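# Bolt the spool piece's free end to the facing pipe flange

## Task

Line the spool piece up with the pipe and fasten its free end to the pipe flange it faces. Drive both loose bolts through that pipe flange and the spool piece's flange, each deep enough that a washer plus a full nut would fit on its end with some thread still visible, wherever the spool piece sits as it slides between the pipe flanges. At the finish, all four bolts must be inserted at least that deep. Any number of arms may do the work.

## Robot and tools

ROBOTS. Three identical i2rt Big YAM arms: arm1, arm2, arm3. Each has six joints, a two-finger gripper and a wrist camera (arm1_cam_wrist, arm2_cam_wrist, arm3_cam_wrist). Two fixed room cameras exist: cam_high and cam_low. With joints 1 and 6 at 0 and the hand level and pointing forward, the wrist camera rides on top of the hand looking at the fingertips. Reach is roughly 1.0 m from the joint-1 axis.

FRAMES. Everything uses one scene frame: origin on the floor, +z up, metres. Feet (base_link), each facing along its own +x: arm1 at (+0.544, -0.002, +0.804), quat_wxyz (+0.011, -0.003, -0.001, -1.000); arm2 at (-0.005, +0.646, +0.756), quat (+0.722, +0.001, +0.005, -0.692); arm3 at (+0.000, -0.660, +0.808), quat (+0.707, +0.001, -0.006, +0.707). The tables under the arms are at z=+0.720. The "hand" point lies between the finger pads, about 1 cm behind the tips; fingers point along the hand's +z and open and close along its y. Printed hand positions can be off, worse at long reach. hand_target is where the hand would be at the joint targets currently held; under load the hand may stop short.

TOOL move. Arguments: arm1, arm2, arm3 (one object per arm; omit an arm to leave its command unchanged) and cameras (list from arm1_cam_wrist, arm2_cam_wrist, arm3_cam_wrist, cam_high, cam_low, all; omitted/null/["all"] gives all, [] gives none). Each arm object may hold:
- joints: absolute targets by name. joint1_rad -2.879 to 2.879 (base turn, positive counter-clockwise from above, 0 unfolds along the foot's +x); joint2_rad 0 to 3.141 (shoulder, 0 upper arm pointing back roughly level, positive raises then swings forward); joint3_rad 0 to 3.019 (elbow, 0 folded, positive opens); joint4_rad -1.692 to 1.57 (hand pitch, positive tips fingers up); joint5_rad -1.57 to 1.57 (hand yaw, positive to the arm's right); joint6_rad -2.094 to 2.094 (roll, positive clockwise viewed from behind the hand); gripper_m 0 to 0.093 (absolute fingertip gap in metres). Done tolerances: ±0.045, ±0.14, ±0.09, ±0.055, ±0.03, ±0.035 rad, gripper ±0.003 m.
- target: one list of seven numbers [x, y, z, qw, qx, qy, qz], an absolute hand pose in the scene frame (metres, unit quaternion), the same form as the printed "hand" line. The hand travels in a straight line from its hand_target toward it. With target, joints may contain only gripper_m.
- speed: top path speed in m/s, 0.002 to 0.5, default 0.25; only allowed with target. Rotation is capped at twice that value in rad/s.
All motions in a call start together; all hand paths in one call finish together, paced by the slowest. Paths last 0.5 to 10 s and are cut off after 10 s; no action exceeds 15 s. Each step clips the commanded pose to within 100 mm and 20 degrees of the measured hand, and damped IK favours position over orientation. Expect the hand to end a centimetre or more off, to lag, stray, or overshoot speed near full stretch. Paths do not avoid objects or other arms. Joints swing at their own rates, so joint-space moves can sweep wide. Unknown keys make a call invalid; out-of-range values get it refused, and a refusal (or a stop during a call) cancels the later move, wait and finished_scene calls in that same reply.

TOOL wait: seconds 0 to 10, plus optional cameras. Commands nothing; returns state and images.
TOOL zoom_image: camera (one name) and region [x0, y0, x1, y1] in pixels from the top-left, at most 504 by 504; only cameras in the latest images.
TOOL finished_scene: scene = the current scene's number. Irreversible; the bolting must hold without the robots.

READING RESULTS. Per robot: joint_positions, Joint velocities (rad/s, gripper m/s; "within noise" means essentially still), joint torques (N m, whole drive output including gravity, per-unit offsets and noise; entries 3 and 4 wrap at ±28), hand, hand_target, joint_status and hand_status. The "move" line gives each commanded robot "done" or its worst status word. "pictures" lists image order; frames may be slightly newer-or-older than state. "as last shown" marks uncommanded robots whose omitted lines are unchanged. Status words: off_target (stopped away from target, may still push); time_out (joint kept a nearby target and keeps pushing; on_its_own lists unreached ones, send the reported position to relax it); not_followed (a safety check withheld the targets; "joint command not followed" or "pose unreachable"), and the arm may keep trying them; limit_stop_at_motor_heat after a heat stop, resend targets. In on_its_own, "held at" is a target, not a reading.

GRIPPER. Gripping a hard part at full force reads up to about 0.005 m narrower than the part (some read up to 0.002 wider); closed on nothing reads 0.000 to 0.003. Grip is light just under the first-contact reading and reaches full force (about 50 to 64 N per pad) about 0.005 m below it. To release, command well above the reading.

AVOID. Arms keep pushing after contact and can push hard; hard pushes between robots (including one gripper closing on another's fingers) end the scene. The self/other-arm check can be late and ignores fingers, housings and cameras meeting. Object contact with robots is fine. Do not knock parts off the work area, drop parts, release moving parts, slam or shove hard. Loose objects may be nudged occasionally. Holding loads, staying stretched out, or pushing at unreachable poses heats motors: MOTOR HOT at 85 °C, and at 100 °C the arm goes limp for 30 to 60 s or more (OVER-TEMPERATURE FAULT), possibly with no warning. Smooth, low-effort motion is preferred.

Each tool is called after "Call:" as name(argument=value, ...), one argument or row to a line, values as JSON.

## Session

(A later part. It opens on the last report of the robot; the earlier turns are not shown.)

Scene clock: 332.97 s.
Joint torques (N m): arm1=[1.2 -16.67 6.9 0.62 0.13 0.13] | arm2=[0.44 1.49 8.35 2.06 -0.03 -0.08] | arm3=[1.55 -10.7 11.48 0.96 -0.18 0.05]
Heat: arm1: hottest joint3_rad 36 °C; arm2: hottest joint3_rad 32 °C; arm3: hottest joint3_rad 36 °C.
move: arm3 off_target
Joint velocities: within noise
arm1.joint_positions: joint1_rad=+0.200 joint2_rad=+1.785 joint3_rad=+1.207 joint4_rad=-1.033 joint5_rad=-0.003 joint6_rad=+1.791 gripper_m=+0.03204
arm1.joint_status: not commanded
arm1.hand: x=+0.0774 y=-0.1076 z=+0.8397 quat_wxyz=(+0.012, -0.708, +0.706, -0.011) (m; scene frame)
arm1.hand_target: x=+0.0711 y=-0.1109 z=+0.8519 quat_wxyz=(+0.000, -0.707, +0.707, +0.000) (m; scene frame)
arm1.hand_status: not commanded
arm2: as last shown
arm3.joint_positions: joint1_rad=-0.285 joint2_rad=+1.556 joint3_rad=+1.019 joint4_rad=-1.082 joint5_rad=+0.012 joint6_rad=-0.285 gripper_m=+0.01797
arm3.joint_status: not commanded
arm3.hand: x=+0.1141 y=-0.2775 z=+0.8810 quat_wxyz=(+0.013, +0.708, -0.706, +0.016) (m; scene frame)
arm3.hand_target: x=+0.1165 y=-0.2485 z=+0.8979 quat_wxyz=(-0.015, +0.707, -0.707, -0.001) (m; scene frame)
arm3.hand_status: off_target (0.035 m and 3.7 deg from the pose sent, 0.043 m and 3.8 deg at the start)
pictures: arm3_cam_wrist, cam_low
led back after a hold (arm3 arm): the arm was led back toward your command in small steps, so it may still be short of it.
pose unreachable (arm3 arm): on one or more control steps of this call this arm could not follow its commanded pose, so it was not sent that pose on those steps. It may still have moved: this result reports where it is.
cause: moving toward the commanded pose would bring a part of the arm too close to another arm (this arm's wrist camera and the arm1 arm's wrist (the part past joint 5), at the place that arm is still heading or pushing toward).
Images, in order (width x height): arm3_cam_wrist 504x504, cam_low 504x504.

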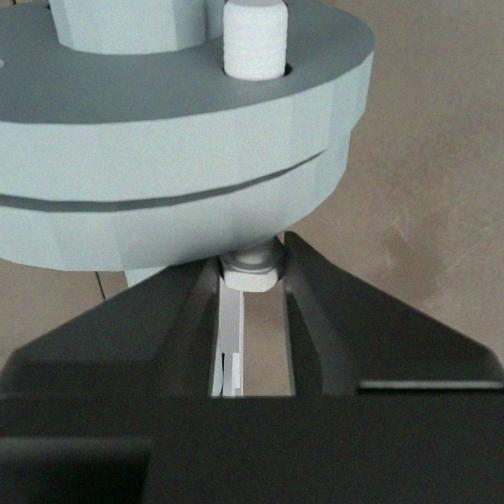

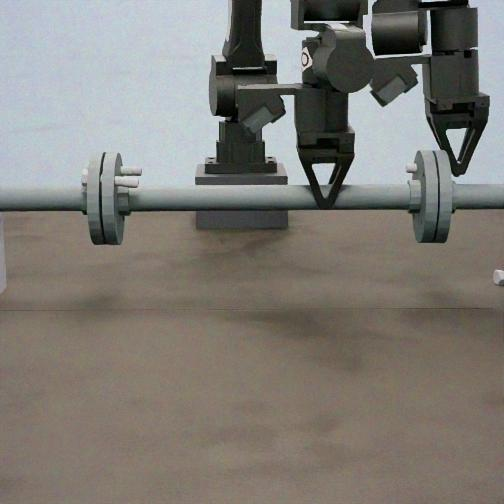

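Call:
move(
  arm3={"joints":{"gripper_m":0.05}},
  cameras=[],
)

Call:
move(
  arm3={"target":[0.118,-0.333,0.888,-0.02,0.7071,-0.7071,-0.008],"speed":0.1},
  cameras=[],
)

Call:
move(
  arm3={"joints":{"gripper_m":0.0}},
  cameras=[],
)

Call:
move(
  arm3={"target":[0.118,-0.257,0.894,-0.025,0.7071,-0.7071,-0.01],"speed":0.05},
  cameras=["arm3_cam_wrist","cam_low","cam_high"],
)

Call:
zoom_image(
  camera="cam_low",
  region=[400, 130, 504, 220],
)

Scene clock: 341.47 s.
Joint torques (N m): arm1=[1.2 -16.73 6.91 0.65 0.13 0.14] | arm2=[0.44 1.44 8.35 2.06 -0.03 -0.08] | arm3=[1.44 -10.64 11.45 0.98 -0.31 0.06]
Heat: arm1: hottest joint3_rad 36 °C; arm2: hottest joint3_rad 32 °C; arm3: hottest joint3_rad 37 °C.
move: arm3 done
Joint velocities: within noise
arm1: as last shown
arm2.joint_positions: joint1_rad=-0.240 joint2_rad=+0.590 joint3_rad=+1.323 joint4_rad=-1.428 joint5_rad=-0.024 joint6_rad=-0.286 gripper_m=+0.09396
arm2.joint_status: not commanded
arm2.hand: x=-0.0419 y=+0.4280 z=+1.2502 quat_wxyz=(-0.225, -0.608, -0.673, +0.356) (m; scene frame)
arm2.hand_target: x=-0.0415 y=+0.4295 z=+1.2610 quat_wxyz=(-0.231, -0.604, -0.669, +0.366) (m; scene frame)
arm2.hand_status: not commanded
arm3.joint_positions: joint1_rad=-0.285 joint2_rad=+1.556 joint3_rad=+1.019 joint4_rad=-1.082 joint5_rad=+0.015 joint6_rad=-0.285 gripper_m=+0.04982
arm3.joint_status: all done
arm3.hand: x=+0.1146 y=-0.2776 z=+0.8810 quat_wxyz=(+0.012, +0.707, -0.706, +0.018) (m; scene frame)
arm3.hand_target: x=+0.1165 y=-0.2485 z=+0.8979 quat_wxyz=(-0.015, +0.707, -0.707, +0.000) (m; scene frame)
arm3.hand_status: not commanded
pictures: none
No camera images: "cameras" was empty.

Scene clock: 343.03 s.
Joint torques (N m): arm1=[1.26 -16.73 6.87 0.65 0.13 0.14] | arm2=[0.44 1.49 8.35 2.04 -0.02 -0.08] | arm3=[-0.21 -9.35 6.87 1.13 -0.21 -0.16]
Heat: arm1: hottest joint3_rad 36 °C; arm2: hottest joint3_rad 32 °C; arm3: hottest joint3_rad 37 °C.
move: arm3 done
Joint velocities: within noise
arm1, arm2: as last shown
arm3.joint_positions: joint1_rad=-0.335 joint2_rad=+1.380 joint3_rad=+0.837 joint4_rad=-1.024 joint5_rad=+0.003 joint6_rad=-0.334 gripper_m=+0.04993
arm3.joint_status: not commanded
arm3.hand: x=+0.1135 y=-0.3357 z=+0.8833 quat_wxyz=(-0.008, +0.707, -0.707, +0.000) (m; scene frame)
arm3.hand_target: x=+0.1180 y=-0.3331 z=+0.8881 quat_wxyz=(-0.020, +0.707, -0.707, -0.008) (m; scene frame)
arm3.hand_status: done (0.007 m and 1.7 deg from the pose sent, 0.056 m and 4.7 deg at the start)
pictures: none
No camera images: "cameras" was empty.

Scene clock: 343.73 s.
Joint torques (N m): arm1=[1.2 -16.73 6.86 0.64 0.12 0.13] | arm2=[0.44 1.44 8.36 2.06 -0.02 -0.08] | arm3=[-0.38 -9.64 6.83 1.11 -0.21 -0.18]
Heat: arm1: hottest joint3_rad 36 °C; arm2: hottest joint3_rad 32 °C; arm3: hottest joint3_rad 37 °C.
move: arm3 done
Joint velocities: within noise
arm1, arm2: as last shown
arm3.joint_positions: joint1_rad=-0.335 joint2_rad=+1.380 joint3_rad=+0.837 joint4_rad=-1.024 joint5_rad=+0.003 joint6_rad=-0.335 gripper_m=+0.00064
arm3.joint_status: all done
arm3.hand: x=+0.1135 y=-0.3357 z=+0.8833 quat_wxyz=(-0.008, +0.707, -0.707, +0.000) (m; scene frame)
arm3.hand_target: x=+0.1180 y=-0.3331 z=+0.8881 quat_wxyz=(-0.020, +0.707, -0.707, -0.008) (m; scene frame)
arm3.hand_status: not commanded
pictures: none
No camera images: "cameras" was empty.

Scene clock: 345.83 s.
Joint torques (N m): arm1=[1.2 -16.73 6.9 0.64 0.14 0.14] | arm2=[0.44 1.44 8.36 2.04 -0.02 -0.08] | arm3=[1.49 -10.11 10.95 0.54 -0.12 0.07]
Heat: arm1: hottest joint3_rad 36 °C; arm2: hottest joint3_rad 32 °C; arm3: hottest joint3_rad 37 °C.
move: arm3 off_target
Joint velocities: within noise
arm1, arm2: as last shown
arm3.joint_positions: joint1_rad=-0.296 joint2_rad=+1.522 joint3_rad=+0.977 joint4_rad=-1.024 joint5_rad=+0.003 joint6_rad=-0.295 gripper_m=+0.00063
arm3.joint_status: not commanded
arm3.hand: x=+0.1163 y=-0.2800 z=+0.8802 quat_wxyz=(-0.007, +0.707, -0.707, +0.000) (m; scene frame)
arm3.hand_target: x=+0.1176 y=-0.2579 z=+0.8944 quat_wxyz=(-0.025, +0.707, -0.707, -0.010) (m; scene frame)
arm3.hand_status: off_target (0.027 m and 2.3 deg from the pose sent, 0.079 m and 2.3 deg at the start)
pictures: arm3_cam_wrist, cam_high, cam_low
Images, in order (width x height): arm3_cam_wrist 504x504, cam_high 504x504, cam_low 504x504.

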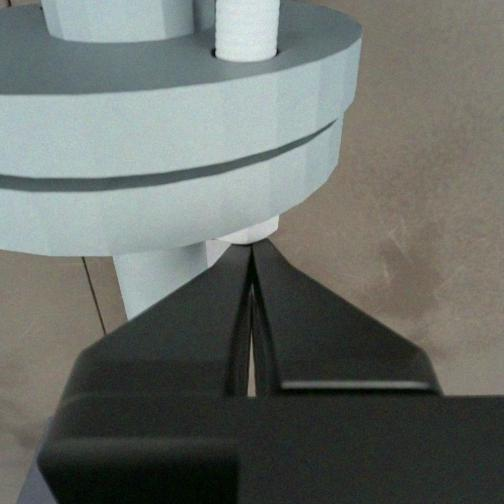

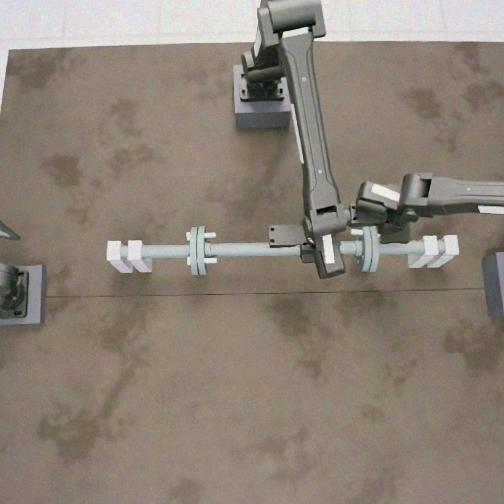

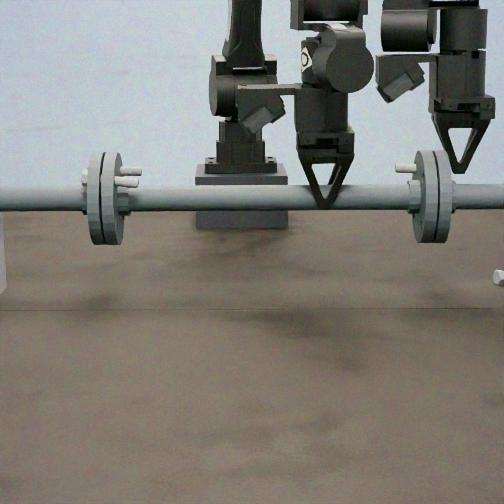

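Scaled by 4.846 from the camera's 504x504 image, which has a finer 720x720 frame.

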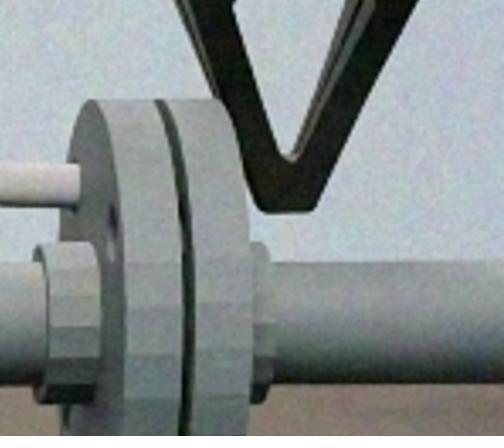

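Call:
move(
  arm3={"target":[0.13,-0.36,0.94,0,0.7071,-0.7071,0],"speed":0.15},
  cameras=[],
)

Call:
move(
  arm3={"target":[0.17,-0.32,0.9,0,0,1,0],"joints":{"gripper_m":0.093}},
  cameras=[],
)

Call:
move(
  arm3={"target":[0.15,-0.31,0.83,0,0,1,0]},
  cameras=["arm3_cam_wrist","cam_low","cam_high"],
)

Scene clock: 367.40 s.
Joint torques (N m): arm1=[1.14 -16.79 6.89 0.64 0.13 0.14] | arm2=[0.44 1.44 8.36 2.04 -0.02 -0.08] | arm3=[-0.09 -8.53 7.5 0.23 -0.22 -0.16]
Heat: arm1: hottest joint3_rad 37 °C; arm2: hottest joint3_rad 32 °C; arm3: hottest joint3_rad 39 °C.
move: arm3 done
Joint velocities: within noise
arm1, arm2: as last shown
arm3.joint_positions: joint1_rad=-0.401 joint2_rad=+1.283 joint3_rad=+0.902 joint4_rad=-1.201 joint5_rad=+0.000 joint6_rad=-0.398 gripper_m=+0.00063
arm3.joint_status: not commanded
arm3.hand: x=+0.1287 y=-0.3565 z=+0.9365 quat_wxyz=(-0.001, +0.706, -0.708, +0.002) (m; scene frame)
arm3.hand_target: x=+0.1300 y=-0.3599 z=+0.9400 quat_wxyz=(+0.000, +0.707, -0.707, +0.000) (m; scene frame)
arm3.hand_status: done (0.005 m and 0.2 deg from the pose sent, 0.101 m and 0.8 deg at the start)
pictures: none
No camera images: "cameras" was empty.

Scene clock: 371.57 s.
Joint torques (N m): arm1=[1.08 -16.62 6.89 0.65 0.14 0.13] | arm2=[0.44 1.49 8.35 2.04 -0.02 -0.07] | arm3=[-0.09 -8.7 10.81 0.88 0.14 0.02]
Heat: arm1: hottest joint3_rad 37 °C; arm2: hottest joint3_rad 32 °C; arm3: hottest joint3_rad 39 °C.
move: arm3 off_target
Joint velocities: within noise
arm1, arm2: as last shown
arm3.joint_positions: joint1_rad=-0.455 joint2_rad=+1.449 joint3_rad=+0.914 joint4_rad=-1.103 joint5_rad=-0.005 joint6_rad=+1.096 gripper_m=+0.09292
arm3.joint_status: all done
arm3.hand: x=+0.1551 y=-0.3415 z=+0.8863 quat_wxyz=(+0.014, +0.010, -1.000, +0.024) (m; scene frame)
arm3.hand_target: x=+0.1695 y=-0.3211 z=+0.9006 quat_wxyz=(+0.000, +0.000, -1.000, +0.000) (m; scene frame)
arm3.hand_status: off_target (0.030 m and 3.4 deg from the pose sent, 0.066 m and 89.9 deg at the start)
pictures: none
No camera images: "cameras" was empty.

Scene clock: 372.73 s.
Joint torques (N m): arm1=[1.2 -16.67 6.87 0.62 0.13 0.14] | arm2=[0.44 1.44 8.35 2.07 -0.03 -0.08] | arm3=[2.2 -8.41 6.13 1.61 -0.36 -0.06]
Heat: arm1: hottest joint3_rad 37 °C; arm2: hottest joint3_rad 32 °C; arm3: hottest joint3_rad 38 °C.
move: arm3 off_target
Joint velocities: within noise
arm1, arm2: as last shown
arm3.joint_positions: joint1_rad=-0.427 joint2_rad=+1.549 joint3_rad=+0.878 joint4_rad=-0.912 joint5_rad=+0.007 joint6_rad=+1.165 gripper_m=+0.09292
arm3.joint_status: not commanded
arm3.hand: x=+0.1577 y=-0.3175 z=+0.8391 quat_wxyz=(-0.004, -0.010, -1.000, +0.003) (m; scene frame)
arm3.hand_target: x=+0.1499 y=-0.3105 z=+0.8303 quat_wxyz=(+0.000, +0.000, -1.000, +0.000) (m; scene frame)
arm3.hand_status: off_target (0.014 m and 1.3 deg from the pose sent, 0.065 m and 3.4 deg at the start)
pictures: arm3_cam_wrist, cam_high, cam_low
Images, in order (width x height): arm3_cam_wrist 504x504, cam_high 504x504, cam_low 504x504.

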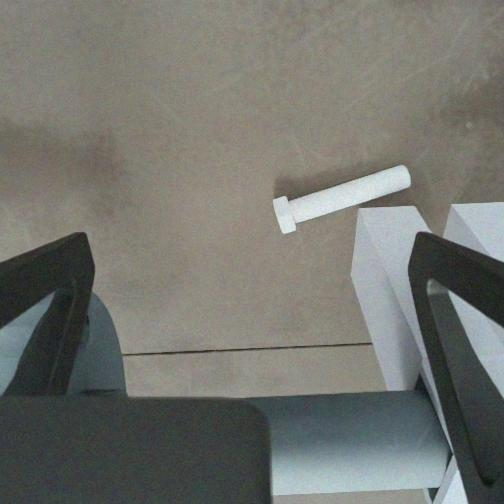

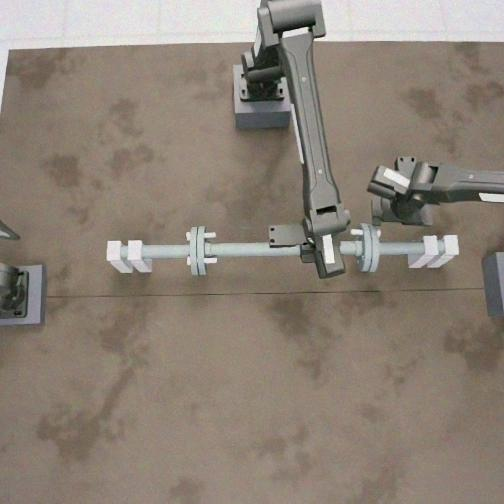

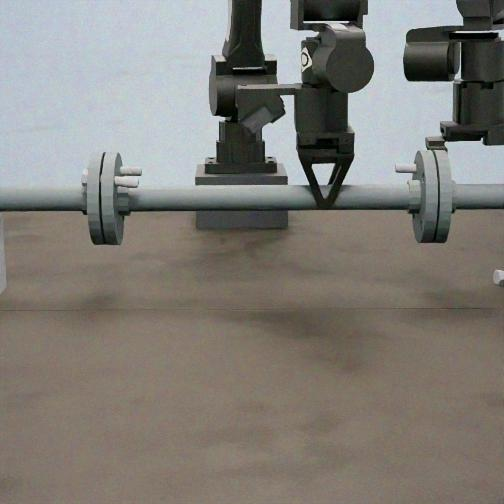

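Call:
move(
  arm3={"target":[0.2,-0.34,0.86,0.1752,0.7898,-0.5741,-0.1268],"joints":{"gripper_m":0.05}},
  cameras=[],
)

Call:
move(
  arm3={"target":[0.16,-0.345,0.79,0.1752,0.7898,-0.5741,-0.1268],"speed":0.15},
  cameras=["arm3_cam_wrist","cam_low","cam_high"],
)

Scene clock: 392.00 s.
Joint torques (N m): arm1=[1.2 -16.73 6.87 0.59 0.13 0.14] | arm2=[0.44 1.44 8.35 2.06 -0.03 -0.08] | arm3=[-0.09 -12.1 9.13 -0.68 -0.2 -0.22]
Heat: arm1: hottest joint3_rad 37 °C; arm2: hottest joint3_rad 32 °C; arm3: hottest joint3_rad 36 °C.
move: arm3 off_target
Joint velocities: within noise
arm1.joint_positions: joint1_rad=+0.200 joint2_rad=+1.785 joint3_rad=+1.207 joint4_rad=-1.033 joint5_rad=-0.003 joint6_rad=+1.791 gripper_m=+0.03204
arm1.joint_status: not commanded
arm1.hand: x=+0.0774 y=-0.1076 z=+0.8397 quat_wxyz=(+0.012, -0.708, +0.706, -0.011) (m; scene frame)
arm1.hand_target: x=+0.0711 y=-0.1109 z=+0.8519 quat_wxyz=(+0.000, -0.707, +0.707, +0.000) (m; scene frame)
arm1.hand_status: not commanded
arm2: as last shown
arm3.joint_positions: joint1_rad=-0.653 joint2_rad=+1.734 joint3_rad=+1.082 joint4_rad=-1.321 joint5_rad=-0.240 joint6_rad=-1.011 gripper_m=+0.05010
arm3.joint_status: all done
arm3.hand: x=+0.1860 y=-0.3502 z=+0.8518 quat_wxyz=(+0.187, +0.787, -0.574, -0.126) (m; scene frame)
arm3.hand_target: x=+0.1997 y=-0.3404 z=+0.8601 quat_wxyz=(+0.175, +0.790, -0.574, -0.127) (m; scene frame)
arm3.hand_status: off_target (0.019 m and 1.4 deg from the pose sent, 0.052 m and 111.2 deg at the start)
pictures: none
No camera images: "cameras" was empty.

Scene clock: 393.30 s.
Joint torques (N m): arm1=[1.26 -16.85 6.87 0.64 0.12 0.13] | arm2=[0.44 1.44 8.36 2.06 -0.02 -0.08] | arm3=[1.38 -12.16 4.9 0.34 -0.44 -0.03]
Heat: arm1: hottest joint3_rad 37 °C; arm2: hottest joint3_rad 32 °C; arm3: hottest joint3_rad 36 °C.
move: arm3 done
Joint velocities: within noise
arm1: as last shown
arm2.joint_positions: joint1_rad=-0.240 joint2_rad=+0.590 joint3_rad=+1.323 joint4_rad=-1.428 joint5_rad=-0.024 joint6_rad=-0.286 gripper_m=+0.09396
arm2.joint_status: not commanded
arm2.hand: x=-0.0419 y=+0.4280 z=+1.2502 quat_wxyz=(-0.225, -0.608, -0.673, +0.356) (m; scene frame)
arm2.hand_target: x=-0.0415 y=+0.4295 z=+1.2610 quat_wxyz=(-0.231, -0.604, -0.669, +0.366) (m; scene frame)
arm2.hand_status: not commanded
arm3.joint_positions: joint1_rad=-0.604 joint2_rad=+1.806 joint3_rad=+0.982 joint4_rad=-1.122 joint5_rad=-0.259 joint6_rad=-0.967 gripper_m=+0.05010
arm3.joint_status: not commanded
arm3.hand: x=+0.1612 y=-0.3492 z=+0.7908 quat_wxyz=(+0.180, +0.790, -0.573, -0.127) (m; scene frame)
arm3.hand_target: x=+0.1601 y=-0.3450 z=+0.7900 quat_wxyz=(+0.175, +0.790, -0.574, -0.127) (m; scene frame)
arm3.hand_status: done (0.004 m and 0.6 deg from the pose sent, 0.067 m and 1.4 deg at the start)
pictures: arm3_cam_wrist, cam_high, cam_low
Images, in order (width x height): arm3_cam_wrist 504x504, cam_high 504x504, cam_low 504x504.

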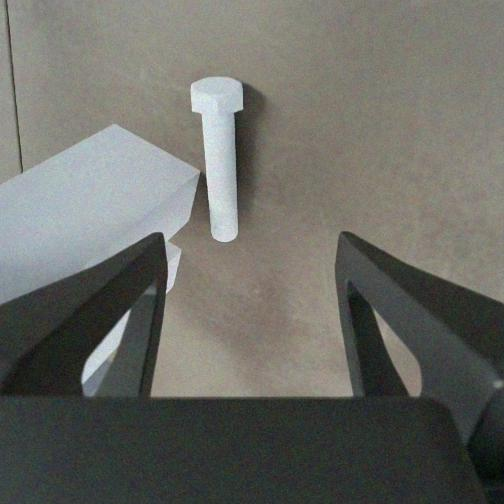

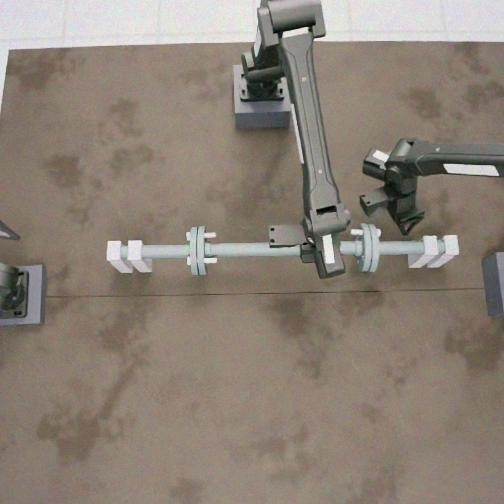

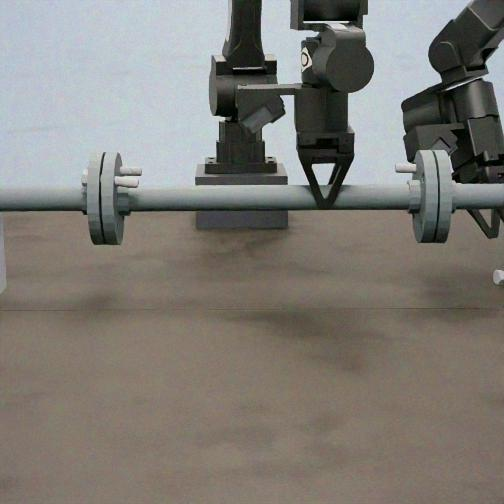

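Call:
move(
  arm3={"target":[0.134,-0.338,0.757,0.1752,0.7898,-0.5741,-0.1268],"speed":0.1,"joints":{"gripper_m":0.035}},
  cameras=["arm3_cam_wrist","cam_low"],
)

Scene clock: 404.60 s.
Joint torques (N m): arm1=[1.2 -16.79 6.9 0.61 0.14 0.13] | arm2=[0.44 1.44 8.36 2.04 -0.02 -0.08] | arm3=[2.9 -11.58 3.59 0.29 -0.49 -0.23]
Heat: arm1: hottest joint3_rad 37 °C; arm2: hottest joint3_rad 32 °C; arm3: hottest joint3_rad 35 °C.
move: arm3 off_target
Joint velocities: within noise
arm1, arm2: as last shown
arm1.joint_positions: joint1_rad=+0.200 joint2_rad=+1.785 joint3_rad=+1.207 joint4_rad=-1.032 joint5_rad=-0.003 joint6_rad=+1.791 gripper_m=+0.03204
arm1.hand: x=+0.0772 y=-0.1076 z=+0.8397 quat_wxyz=(+0.012, -0.708, +0.706, -0.010) (m; scene frame)
arm3.joint_positions: joint1_rad=-0.566 joint2_rad=+1.845 joint3_rad=+0.951 joint4_rad=-1.005 joint5_rad=-0.280 joint6_rad=-0.886 gripper_m=+0.03510
arm3.joint_status: all done
arm3.hand: x=+0.1491 y=-0.3377 z=+0.7641 quat_wxyz=(+0.164, +0.780, -0.590, -0.128) (m; scene frame)
arm3.hand_target: x=+0.1344 y=-0.3386 z=+0.7573 quat_wxyz=(+0.175, +0.790, -0.574, -0.127) (m; scene frame)
arm3.hand_status: off_target (0.017 m and 2.5 deg from the pose sent, 0.045 m and 0.6 deg at the start)
pictures: arm3_cam_wrist, cam_low
Images, in order (width x height): arm3_cam_wrist 504x504, cam_low 504x504.

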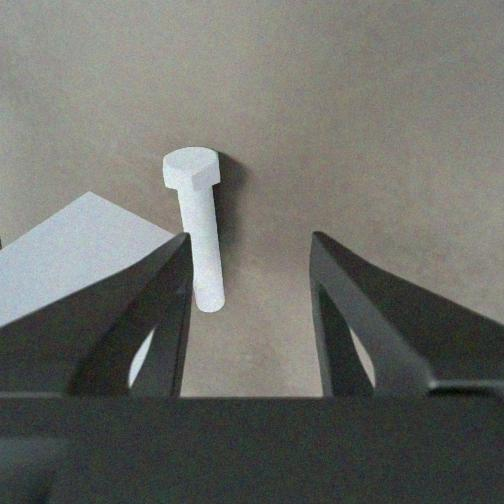

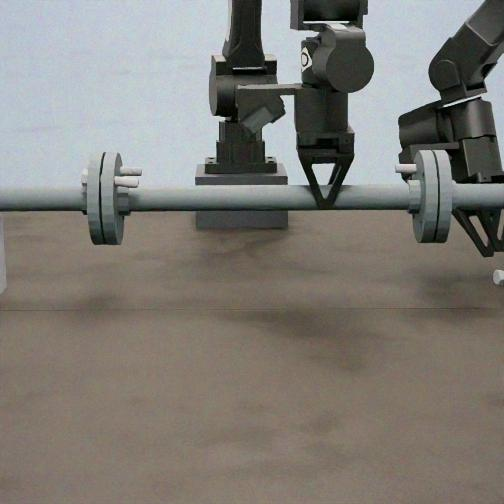

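Call:
move(
  arm3={"target":[0.11,-0.342,0.735,0.1752,0.7898,-0.5741,-0.1268],"speed":0.08},
  cameras=["arm3_cam_wrist","cam_low"],
)

Scene clock: 409.10 s.
Joint torques (N m): arm1=[1.14 -16.67 6.9 0.39 0.11 0.1] | arm2=[0.44 1.44 8.34 2.06 -0.02 -0.08] | arm3=[5.07 -11.28 2.29 0.01 -0.71 -0.65]
Heat: arm1: hottest joint3_rad 37 °C; arm2: hottest joint3_rad 32 °C; arm3: hottest joint3_rad 34 °C.
move: arm3 off_target
Joint velocities: within noise
arm1.joint_positions: joint1_rad=+0.200 joint2_rad=+1.785 joint3_rad=+1.207 joint4_rad=-1.026 joint5_rad=-0.003 joint6_rad=+1.794 gripper_m=+0.03204
arm1.joint_status: not commanded
arm1.hand: x=+0.0759 y=-0.1078 z=+0.8397 quat_wxyz=(+0.010, -0.707, +0.707, -0.009) (m; scene frame)
arm1.hand_target: x=+0.0712 y=-0.1109 z=+0.8519 quat_wxyz=(+0.000, -0.707, +0.707, +0.000) (m; scene frame)
arm1.hand_status: not commanded
arm2: as last shown
arm3.joint_positions: joint1_rad=-0.551 joint2_rad=+1.866 joint3_rad=+0.908 joint4_rad=-0.905 joint5_rad=-0.289 joint6_rad=-0.794 gripper_m=+0.03510
arm3.joint_status: not commanded
arm3.hand: x=+0.1410 y=-0.3378 z=+0.7438 quat_wxyz=(+0.154, +0.760, -0.619, -0.126) (m; scene frame)
arm3.hand_target: x=+0.1118 y=-0.3438 z=+0.7357 quat_wxyz=(+0.175, +0.789, -0.575, -0.127) (m; scene frame)
arm3.hand_status: off_target (0.033 m and 6.7 deg from the pose sent, 0.049 m and 2.5 deg at the start)
pictures: arm3_cam_wrist, cam_low
Images, in order (width x height): arm3_cam_wrist 504x504, cam_low 504x504.

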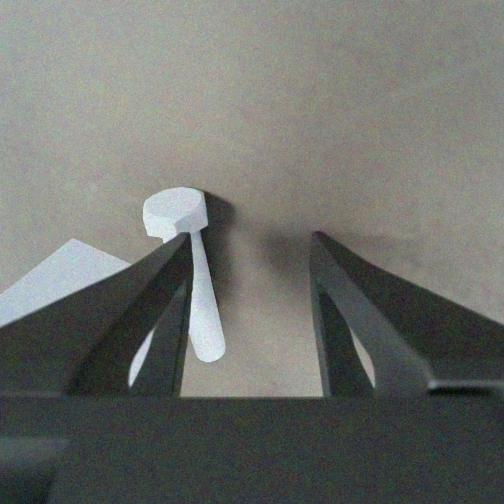

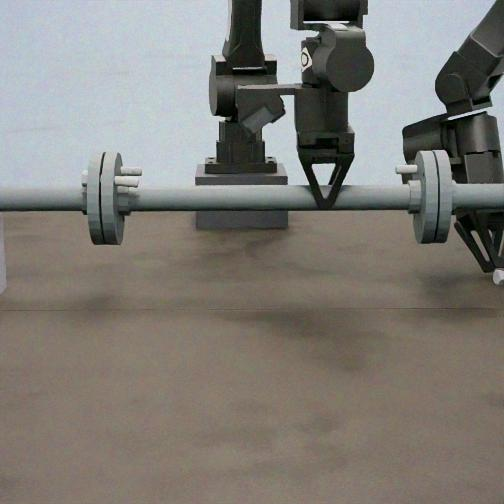

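Call:
move(
  arm3={"target":[0.18,-0.345,0.80,0.1752,0.7898,-0.5741,-0.1268],"speed":0.1},
  cameras=[],
)

Call:
move(
  arm3={"target":[0.18,-0.352,0.83,0.1288,0.1551,-0.9792,0.0206],"joints":{"gripper_m":0.093}},
  cameras=[],
)

Call:
move(
  arm3={"target":[0.145,-0.357,0.80,0.1288,0.1551,-0.9792,0.0206],"speed":0.15},
  cameras=["arm3_cam_wrist","cam_high"],
)

Scene clock: 425.03 s.
Joint torques (N m): arm1=[1.2 -16.62 6.89 0.36 0.11 0.11] | arm2=[0.44 1.38 8.35 2.06 -0.02 -0.08] | arm3=[0.15 -14.04 7.46 -0.69 -0.2 -0.22]
Heat: arm1: hottest joint3_rad 37 °C; arm2: hottest joint3_rad 33 °C; arm3: hottest joint3_rad 33 °C.
move: arm3 off_target
Joint velocities: within noise
arm1, arm2: as last shown
arm3.joint_positions: joint1_rad=-0.627 joint2_rad=+1.826 joint3_rad=+0.990 joint4_rad=-1.144 joint5_rad=-0.251 joint6_rad=-0.982 gripper_m=+0.03510
arm3.joint_status: not commanded
arm3.hand: x=+0.1672 y=-0.3572 z=+0.7874 quat_wxyz=(+0.194, +0.784, -0.576, -0.126) (m; scene frame)
arm3.hand_target: x=+0.1797 y=-0.3454 z=+0.8001 quat_wxyz=(+0.175, +0.790, -0.574, -0.127) (m; scene frame)
arm3.hand_status: off_target (0.022 m and 2.2 deg from the pose sent, 0.069 m and 6.7 deg at the start)
pictures: none
No camera images: "cameras" was empty.

Scene clock: 429.20 s.
Joint torques (N m): arm1=[1.14 -16.73 6.89 0.31 0.1 0.1] | arm2=[0.44 1.44 8.36 2.06 -0.02 -0.08] | arm3=[1.44 -13.16 5.48 0.43 0.02 0.07]
Heat: arm1: hottest joint3_rad 37 °C; arm2: hottest joint3_rad 33 °C; arm3: hottest joint3_rad 33 °C.
move: arm3 done
Joint velocities: within noise
arm1, arm2: as last shown
arm3.joint_positions: joint1_rad=-0.616 joint2_rad=+1.666 joint3_rad=+0.946 joint4_rad=-1.097 joint5_rad=-0.162 joint6_rad=+0.625 gripper_m=+0.09290
arm3.joint_status: all done
arm3.hand: x=+0.1814 y=-0.3565 z=+0.8245 quat_wxyz=(+0.139, +0.153, -0.978, +0.027) (m; scene frame)
arm3.hand_target: x=+0.1801 y=-0.3520 z=+0.8300 quat_wxyz=(+0.129, +0.155, -0.979, +0.020) (m; scene frame)
arm3.hand_status: done (0.007 m and 1.4 deg from the pose sent, 0.045 m and 89.9 deg at the start)
pictures: none
No camera images: "cameras" was empty.

Scene clock: 430.43 s.
Joint torques (N m): arm1=[1.26 -16.73 6.91 0.39 0.11 0.1] | arm2=[0.44 1.44 8.35 2.04 -0.02 -0.08] | arm3=[1.32 -11.52 5.01 0.54 -0.22 0.01]
Heat: arm1: hottest joint3_rad 37 °C; arm2: hottest joint3_rad 33 °C; arm3: hottest joint3_rad 33 °C.
move: arm3 done
Joint velocities: within noise
arm1, arm2: as last shown
arm3.joint_positions: joint1_rad=-0.543 joint2_rad=+1.664 joint3_rad=+0.849 joint4_rad=-0.986 joint5_rad=-0.171 joint6_rad=+0.695 gripper_m=+0.09290
arm3.joint_status: not commanded
arm3.hand: x=+0.1463 y=-0.3614 z=+0.7978 quat_wxyz=(+0.135, +0.155, -0.978, +0.027) (m; scene frame)
arm3.hand_target: x=+0.1450 y=-0.3570 z=+0.8001 quat_wxyz=(+0.129, +0.155, -0.979, +0.021) (m; scene frame)
arm3.hand_status: done (0.005 m and 1.0 deg from the pose sent, 0.044 m and 1.5 deg at the start)
pictures: arm3_cam_wrist, cam_high
Images, in order (width x height): arm3_cam_wrist 504x504, cam_high 504x504.

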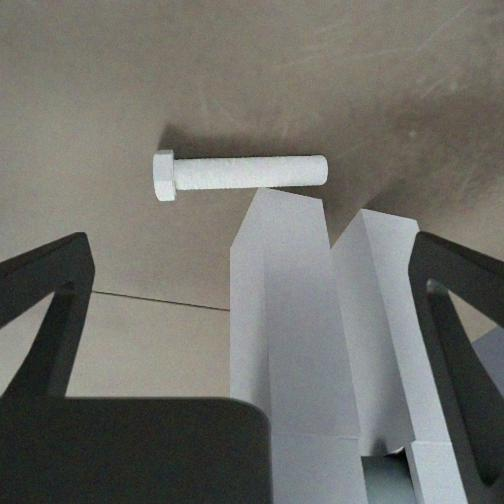

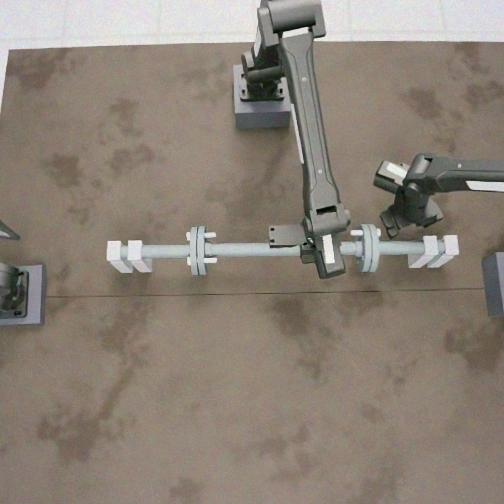

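Call:
move(
  arm3={"target":[0.128,-0.357,0.755,0.1288,0.1551,-0.9792,0.0206],"speed":0.1},
  cameras=["arm3_cam_wrist"],
)

Scene clock: 437.63 s.
Joint torques (N m): arm1=[1.2 -16.73 6.89 0.36 0.1 0.1] | arm2=[0.38 1.49 8.36 2.06 -0.02 -0.08] | arm3=[1.26 -10.87 4.4 0.64 -0.24 0.05]
Heat: arm1: hottest joint3_rad 37 °C; arm2: hottest joint3_rad 33 °C; arm3: hottest joint3_rad 32 °C.
move: arm3 done
Joint velocities: within noise
arm1, arm2: as last shown
arm3.joint_positions: joint1_rad=-0.503 joint2_rad=+1.739 joint3_rad=+0.793 joint4_rad=-0.837 joint5_rad=-0.178 joint6_rad=+0.736 gripper_m=+0.09290
arm3.joint_status: not commanded
arm3.hand: x=+0.1302 y=-0.3610 z=+0.7564 quat_wxyz=(+0.131, +0.155, -0.979, +0.024) (m; scene frame)
arm3.hand_target: x=+0.1280 y=-0.3571 z=+0.7550 quat_wxyz=(+0.129, +0.155, -0.979, +0.021) (m; scene frame)
arm3.hand_status: done (0.005 m and 0.4 deg from the pose sent, 0.047 m and 1.0 deg at the start)
pictures: arm3_cam_wrist
Images, in order (width x height): arm3_cam_wrist 504x504.

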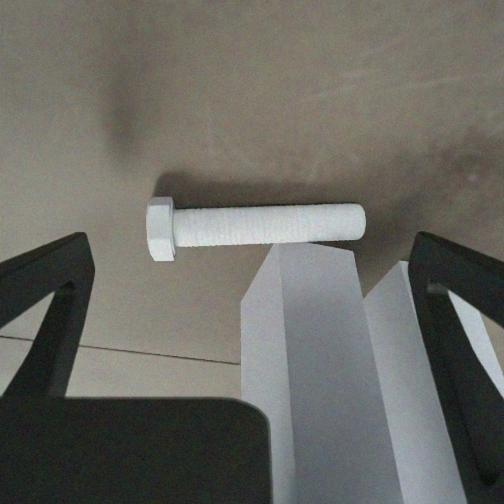

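Call:
move(
  arm3={"target":[0.1195,-0.358,0.735,0.1288,0.1551,-0.9792,0.0206],"speed":0.06},
  cameras=["arm3_cam_wrist"],
)

Call:
move(
  arm3={"joints":{"gripper_m":0.07}},
  cameras=["arm3_cam_wrist"],
)

Scene clock: 442.10 s.
Joint torques (N m): arm1=[1.2 -16.79 6.9 0.38 0.11 0.1] | arm2=[0.44 1.49 8.35 2.06 -0.02 -0.08] | arm3=[1.26 -10.46 3.75 0.62 -0.25 0.03]
Heat: arm1: hottest joint3_rad 37 °C; arm2: hottest joint3_rad 33 °C; arm3: hottest joint3_rad 32 °C.
move: arm3 done
Joint velocities: within noise
arm1, arm2: as last shown
arm3.joint_positions: joint1_rad=-0.484 joint2_rad=+1.780 joint3_rad=+0.773 joint4_rad=-0.768 joint5_rad=-0.182 joint6_rad=+0.755 gripper_m=+0.09290
arm3.joint_status: not commanded
arm3.hand: x=+0.1229 y=-0.3605 z=+0.7373 quat_wxyz=(+0.129, +0.155, -0.979, +0.022) (m; scene frame)
arm3.hand_target: x=+0.1195 y=-0.3581 z=+0.7350 quat_wxyz=(+0.129, +0.155, -0.979, +0.021) (m; scene frame)
arm3.hand_status: done (0.005 m and 0.2 deg from the pose sent, 0.024 m and 0.4 deg at the start)
pictures: arm3_cam_wrist
Images, in order (width x height): arm3_cam_wrist 504x504.

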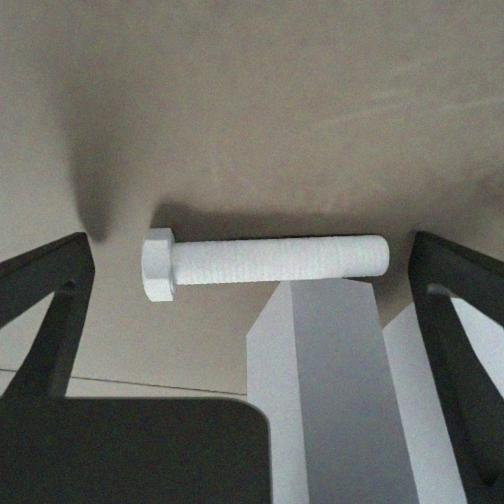

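Scene clock: 442.70 s.
Joint torques (N m): arm1=[1.26 -16.79 6.91 0.36 0.11 0.1] | arm2=[0.44 1.44 8.35 2.07 -0.02 -0.08] | arm3=[1.55 -10.52 3.77 0.64 -0.26 0.05]
Heat: arm1: hottest joint3_rad 37 °C; arm2: hottest joint3_rad 33 °C; arm3: hottest joint3_rad 32 °C.
move: arm3 done
Joint velocities: within noise
arm1: as last shown
arm2.joint_positions: joint1_rad=-0.240 joint2_rad=+0.590 joint3_rad=+1.323 joint4_rad=-1.428 joint5_rad=-0.024 joint6_rad=-0.286 gripper_m=+0.09396
arm2.joint_status: not commanded
arm2.hand: x=-0.0419 y=+0.4280 z=+1.2502 quat_wxyz=(-0.225, -0.608, -0.673, +0.356) (m; scene frame)
arm2.hand_target: x=-0.0415 y=+0.4295 z=+1.2610 quat_wxyz=(-0.231, -0.604, -0.669, +0.366) (m; scene frame)
arm2.hand_status: not commanded
arm3.joint_positions: joint1_rad=-0.484 joint2_rad=+1.780 joint3_rad=+0.773 joint4_rad=-0.767 joint5_rad=-0.182 joint6_rad=+0.756 gripper_m=+0.07017
arm3.joint_status: all done
arm3.hand: x=+0.1230 y=-0.3604 z=+0.7372 quat_wxyz=(+0.129, +0.155, -0.979, +0.022) (m; scene frame)
arm3.hand_target: x=+0.1196 y=-0.3581 z=+0.7350 quat_wxyz=(+0.129, +0.155, -0.979, +0.021) (m; scene frame)
arm3.hand_status: not commanded
pictures: arm3_cam_wrist
Images, in order (width x height): arm3_cam_wrist 504x504.

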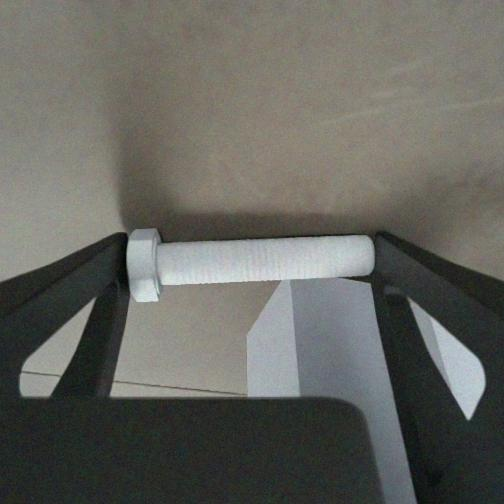

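Call:
move(
  arm3={"joints":{"gripper_m":0.061}},
  cameras=[],
)

Call:
move(
  arm3={"target":[0.165,-0.345,0.775,0.1288,0.1551,-0.9792,0.0206],"speed":0.08},
  cameras=["arm3_cam_wrist"],
)

Scene clock: 445.63 s.
Joint torques (N m): arm1=[1.26 -16.73 6.9 0.39 0.1 0.1] | arm2=[0.38 1.44 8.34 2.06 -0.02 -0.08] | arm3=[1.49 -10.46 3.81 0.64 -0.25 0.03]
Heat: arm1: hottest joint3_rad 37 °C; arm2: hottest joint3_rad 33 °C; arm3: hottest joint3_rad 32 °C.
move: arm3 off_target
Joint velocities: within noise
arm1, arm2: as last shown
arm3.joint_positions: joint1_rad=-0.484 joint2_rad=+1.780 joint3_rad=+0.773 joint4_rad=-0.767 joint5_rad=-0.183 joint6_rad=+0.756 gripper_m=+0.06671
arm3.joint_status: gripper_m off_target (ended at +0.06673, target +0.06100)
arm3.hand: x=+0.1229 y=-0.3604 z=+0.7373 quat_wxyz=(+0.129, +0.155, -0.979, +0.022) (m; scene frame)
arm3.hand_target: x=+0.1195 y=-0.3581 z=+0.7350 quat_wxyz=(+0.129, +0.155, -0.979, +0.021) (m; scene frame)
arm3.hand_status: not commanded
pictures: none
No camera images: "cameras" was empty.

Scene clock: 447.17 s.
Joint torques (N m): arm1=[1.2 -16.67 6.91 0.35 0.1 0.1] | arm2=[0.44 1.44 8.36 2.04 -0.02 -0.08] | arm3=[-0.15 -12.92 7.24 -0.42 -0.03 -0.18]
Heat: arm1: hottest joint3_rad 37 °C; arm2: hottest joint3_rad 33 °C; arm3: hottest joint3_rad 32 °C.
move: arm3 off_target
Joint velocities: within noise
arm1.joint_positions: joint1_rad=+0.200 joint2_rad=+1.785 joint3_rad=+1.207 joint4_rad=-1.026 joint5_rad=-0.003 joint6_rad=+1.794 gripper_m=+0.03204
arm1.joint_status: not commanded
arm1.hand: x=+0.0759 y=-0.1078 z=+0.8397 quat_wxyz=(+0.010, -0.707, +0.707, -0.009) (m; scene frame)
arm1.hand_target: x=+0.0712 y=-0.1109 z=+0.8519 quat_wxyz=(+0.000, -0.707, +0.707, +0.000) (m; scene frame)
arm1.hand_status: not commanded
arm2: as last shown
arm3.joint_positions: joint1_rad=-0.551 joint2_rad=+1.770 joint3_rad=+0.854 joint4_rad=-0.911 joint5_rad=-0.169 joint6_rad=+0.690 gripper_m=+0.06671
arm3.joint_status: not commanded
arm3.hand: x=+0.1512 y=-0.3598 z=+0.7614 quat_wxyz=(+0.142, +0.152, -0.977, +0.037) (m; scene frame)
arm3.hand_target: x=+0.1647 y=-0.3456 z=+0.7750 quat_wxyz=(+0.129, +0.155, -0.979, +0.021) (m; scene frame)
arm3.hand_status: off_target (0.024 m and 2.5 deg from the pose sent, 0.059 m and 0.2 deg at the start)
pictures: arm3_cam_wrist
Images, in order (width x height): arm3_cam_wrist 504x504.

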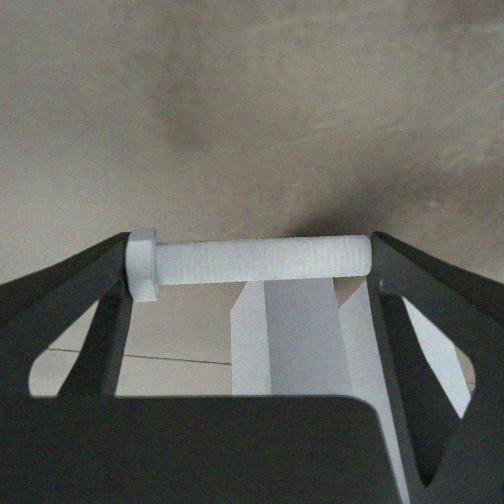

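Call:
move(
  arm3={"target":[0.24,-0.33,0.86,0,0.1551,-0.9792,0],"speed":0.15},
  cameras=[],
)

Call:
move(
  arm3={"target":[0.22,-0.27,0.86,0,0.7071,-0.7071,0],"speed":0.3},
  cameras=[],
)

Call:
move(
  arm3={"target":[0.22,-0.24,0.83,0,1,0,0],"speed":0.3},
  cameras=["arm3_cam_wrist","cam_high","cam_low"],
)

Scene clock: 453.93 s.
Joint torques (N m): arm1=[1.14 -16.73 6.91 0.36 0.11 0.11] | arm2=[0.44 1.44 8.36 2.06 -0.02 -0.08] | arm3=[-0.15 -12.86 9.94 0.02 0.12 -0.19]
Heat: arm1: hottest joint3_rad 37 °C; arm2: hottest joint3_rad 33 °C; arm3: hottest joint3_rad 32 °C.
move: arm3 off_target
Joint velocities: within noise
arm1, arm2: as last shown
arm3.joint_positions: joint1_rad=-0.617 joint2_rad=+1.599 joint3_rad=+0.941 joint4_rad=-0.974 joint5_rad=-0.003 joint6_rad=+0.641 gripper_m=+0.06671
arm3.joint_status: not commanded
arm3.hand: x=+0.2240 y=-0.3442 z=+0.8404 quat_wxyz=(+0.018, +0.156, -0.987, +0.017) (m; scene frame)
arm3.hand_target: x=+0.2395 y=-0.3308 z=+0.8602 quat_wxyz=(+0.000, +0.156, -0.988, +0.000) (m; scene frame)
arm3.hand_status: off_target (0.029 m and 2.8 deg from the pose sent, 0.136 m and 16.9 deg at the start)
pictures: none
No camera images: "cameras" was empty.

Scene clock: 457.07 s.
Joint torques (N m): arm1=[1.14 -16.79 6.89 0.35 0.11 0.1] | arm2=[0.44 1.49 8.34 2.06 -0.03 -0.08] | arm3=[1.2 -12.34 10.44 0.13 -0.24 -0.16]
Heat: arm1: hottest joint3_rad 37 °C; arm2: hottest joint3_rad 33 °C; arm3: hottest joint3_rad 33 °C.
move: arm3 off_target
Joint velocities: within noise
arm1, arm2: as last shown
arm3.joint_positions: joint1_rad=-0.523 joint2_rad=+1.671 joint3_rad=+1.053 joint4_rad=-0.998 joint5_rad=+0.002 joint6_rad=-0.501 gripper_m=+0.06671
arm3.joint_status: not commanded
arm3.hand: x=+0.2136 y=-0.2905 z=+0.8461 quat_wxyz=(+0.016, +0.700, -0.714, +0.006) (m; scene frame)
arm3.hand_target: x=+0.2195 y=-0.2707 z=+0.8603 quat_wxyz=(+0.000, +0.707, -0.707, +0.000) (m; scene frame)
arm3.hand_status: off_target (0.026 m and 2.3 deg from the pose sent, 0.077 m and 72.1 deg at the start)
pictures: none
No camera images: "cameras" was empty.

Scene clock: 460.73 s.
Joint torques (N m): arm1=[1.08 -16.79 6.89 0.36 0.11 0.1] | arm2=[0.44 1.44 8.35 2.06 -0.02 -0.08] | arm3=[1.26 -13.39 9.85 0.8 -0.27 -0.17]
Heat: arm1: hottest joint3_rad 37 °C; arm2: hottest joint3_rad 33 °C; arm3: hottest joint3_rad 33 °C.
move: arm3 off_target
Joint velocities: within noise
arm1, arm2: as last shown
arm3.joint_positions: joint1_rad=-0.491 joint2_rad=+1.774 joint3_rad=+1.105 joint4_rad=-0.968 joint5_rad=+0.002 joint6_rad=-2.041 gripper_m=+0.06671
arm3.joint_status: not commanded
arm3.hand: x=+0.2119 y=-0.2653 z=+0.8181 quat_wxyz=(+0.025, +1.000, -0.010, -0.011) (m; scene frame)
arm3.hand_target: x=+0.2193 y=-0.2410 z=+0.8307 quat_wxyz=(+0.000, +1.000, +0.000, +0.000) (m; scene frame)
arm3.hand_status: off_target (0.029 m and 3.3 deg from the pose sent, 0.053 m and 91.2 deg at the start)
pictures: arm3_cam_wrist, cam_high, cam_low
Images, in order (width x height): arm3_cam_wrist 504x504, cam_high 504x504, cam_low 504x504.

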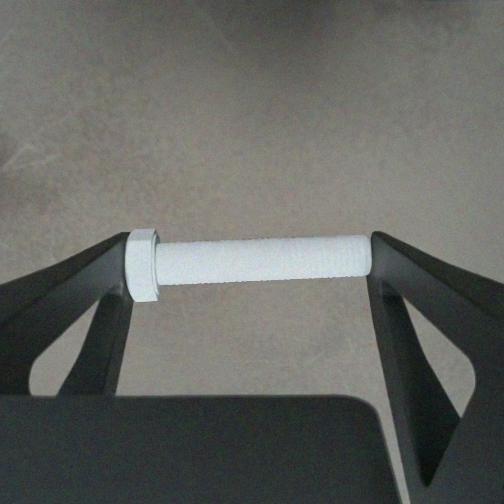

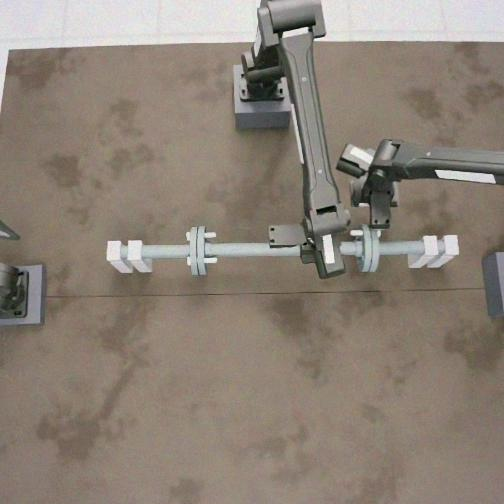

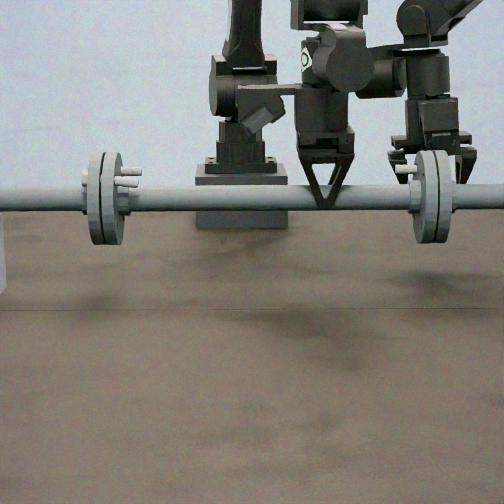

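Call:
move(
  arm3={"target":[0.217,-0.255,0.737,0,1,0,0],"speed":0.1},
  cameras=["cam_low"],
)

Scene clock: 464.30 s.
Joint torques (N m): arm1=[1.08 -16.73 6.86 0.38 0.11 0.1] | arm2=[0.44 1.44 8.35 2.04 -0.02 -0.08] | arm3=[2.96 -9.52 2.69 1.17 0.16 -0.12]
Heat: arm1: hottest joint3_rad 37 °C; arm2: hottest joint3_rad 33 °C; arm3: hottest joint3_rad 33 °C.
move: arm3 off_target
Joint velocities: within noise
arm1, arm2: as last shown
arm3.joint_positions: joint1_rad=-0.528 joint2_rad=+1.851 joint3_rad=+1.085 joint4_rad=-0.728 joint5_rad=-0.009 joint6_rad=-2.058 gripper_m=+0.06671
arm3.joint_status: not commanded
arm3.hand: x=+0.2439 y=-0.2395 z=+0.7789 quat_wxyz=(-0.040, +0.999, -0.020, +0.018) (m; scene frame)
arm3.hand_target: x=+0.2174 y=-0.2576 z=+0.7408 quat_wxyz=(+0.000, +1.000, +0.000, +0.000) (m; scene frame)
arm3.hand_status: off_target (0.052 m and 5.5 deg from the pose sent, 0.082 m and 3.3 deg at the start)
pictures: cam_low
Images, in order (width x height): cam_low 504x504.

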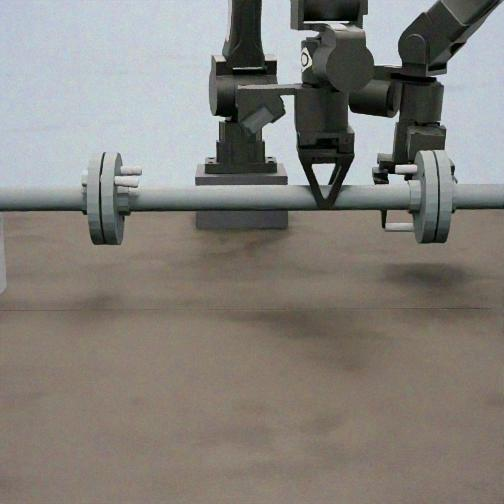

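Call:
move(
  arm3={"target":[0.25,-0.25,0.83,0,1,0,0],"speed":0.1},
  cameras=[],
)

Call:
move(
  arm3={"target":[0.30,-0.27,0.80,0,0.9962,-0.0872,0],"speed":0.15},
  cameras=[],
)

Call:
move(
  arm3={"target":[0.295,-0.275,0.738,0,0.9962,-0.0872,0],"speed":0.1},
  cameras=["arm3_cam_wrist","cam_low","cam_high"],
)

Scene clock: 469.20 s.
Joint torques (N m): arm1=[1.14 -16.73 6.9 0.35 0.11 0.09] | arm2=[0.5 1.49 8.36 2.06 -0.02 -0.08] | arm3=[-0.03 -16.09 9.48 -0.08 -0.02 -0.18]
Heat: arm1: hottest joint3_rad 37 °C; arm2: hottest joint3_rad 33 °C; arm3: hottest joint3_rad 33 °C.
move: arm3 off_target
Joint velocities: within noise
arm1, arm2: as last shown
arm3.joint_positions: joint1_rad=-0.537 joint2_rad=+1.811 joint3_rad=+1.129 joint4_rad=-0.950 joint5_rad=+0.000 joint6_rad=-2.094 gripper_m=+0.06671
arm3.joint_status: not commanded
arm3.hand: x=+0.2350 y=-0.2657 z=+0.8087 quat_wxyz=(+0.022, +1.000, -0.006, -0.012) (m; scene frame)
arm3.hand_target: x=+0.2494 y=-0.2507 z=+0.8302 quat_wxyz=(+0.001, +1.000, -0.005, +0.002) (m; scene frame)
arm3.hand_status: off_target (0.030 m and 3.0 deg from the pose sent, 0.053 m and 5.5 deg at the start; a joint's target at an end of its range on 31 of 53 steps)
pictures: none
No camera images: "cameras" was empty.

Scene clock: 470.57 s.
Joint torques (N m): arm1=[1.14 -16.79 6.87 0.36 0.1 0.11] | arm2=[0.44 1.44 8.34 2.06 -0.02 -0.08] | arm3=[0.26 -14.8 9.35 0.77 -0.16 0.04]
Heat: arm1: hottest joint3_rad 37 °C; arm2: hottest joint3_rad 33 °C; arm3: hottest joint3_rad 33 °C.
move: arm3 off_target
Joint velocities: within noise
arm1: as last shown
arm2.joint_positions: joint1_rad=-0.240 joint2_rad=+0.590 joint3_rad=+1.323 joint4_rad=-1.428 joint5_rad=-0.024 joint6_rad=-0.286 gripper_m=+0.09396
arm2.joint_status: not commanded
arm2.hand: x=-0.0419 y=+0.4280 z=+1.2502 quat_wxyz=(-0.225, -0.608, -0.673, +0.356) (m; scene frame)
arm2.hand_target: x=-0.0415 y=+0.4295 z=+1.2610 quat_wxyz=(-0.231, -0.604, -0.669, +0.366) (m; scene frame)
arm2.hand_status: not commanded
arm3.joint_positions: joint1_rad=-0.651 joint2_rad=+1.866 joint3_rad=+1.140 joint4_rad=-0.915 joint5_rad=+0.000 joint6_rad=-2.062 gripper_m=+0.06671
arm3.joint_status: not commanded
arm3.hand: x=+0.2823 y=-0.2896 z=+0.7875 quat_wxyz=(+0.024, +0.996, -0.079, -0.015) (m; scene frame)
arm3.hand_target: x=+0.2994 y=-0.2709 z=+0.8008 quat_wxyz=(+0.000, +0.996, -0.087, +0.000) (m; scene frame)
arm3.hand_status: off_target (0.029 m and 3.4 deg from the pose sent, 0.066 m and 9.7 deg at the start)
pictures: none
No camera images: "cameras" was empty.

Scene clock: 471.87 s.
Joint torques (N m): arm1=[1.2 -16.62 6.87 0.4 0.1 0.1] | arm2=[0.38 1.44 8.35 2.04 -0.02 -0.08] | arm3=[0.38 -14.86 5.15 0.98 -0.15 0.04]
Heat: arm1: hottest joint3_rad 37 °C; arm2: hottest joint3_rad 33 °C; arm3: hottest joint3_rad 33 °C.
move: arm3 done
Joint velocities: within noise
arm1, arm2: as last shown
arm3.joint_positions: joint1_rad=-0.651 joint2_rad=+1.959 joint3_rad=+1.134 joint4_rad=-0.762 joint5_rad=+0.000 joint6_rad=-2.059 gripper_m=+0.06671
arm3.joint_status: not commanded
arm3.hand: x=+0.2935 y=-0.2749 z=+0.7425 quat_wxyz=(+0.002, +0.997, -0.081, -0.001) (m; scene frame)
arm3.hand_target: x=+0.2949 y=-0.2751 z=+0.7380 quat_wxyz=(+0.000, +0.996, -0.087, +0.000) (m; scene frame)
arm3.hand_status: done (0.005 m and 0.8 deg from the pose sent, 0.053 m and 3.4 deg at the start)
pictures: arm3_cam_wrist, cam_high, cam_low
Images, in order (width x height): arm3_cam_wrist 504x504, cam_high 504x504, cam_low 504x504.

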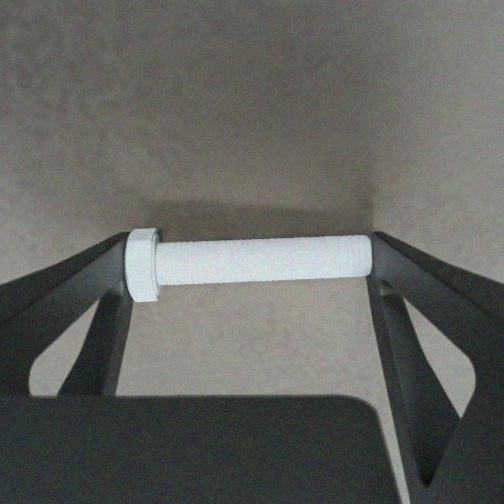

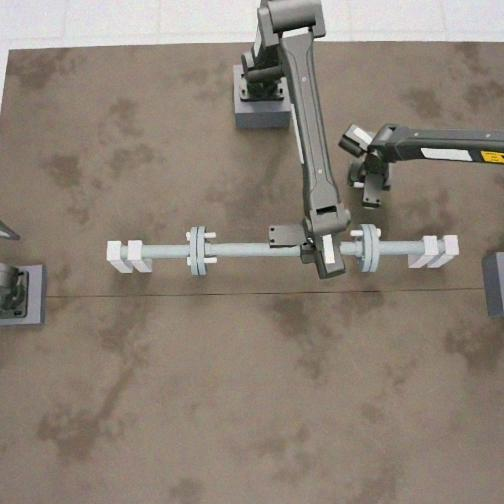

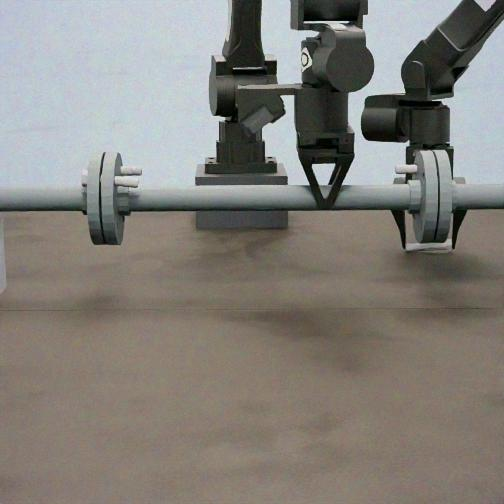

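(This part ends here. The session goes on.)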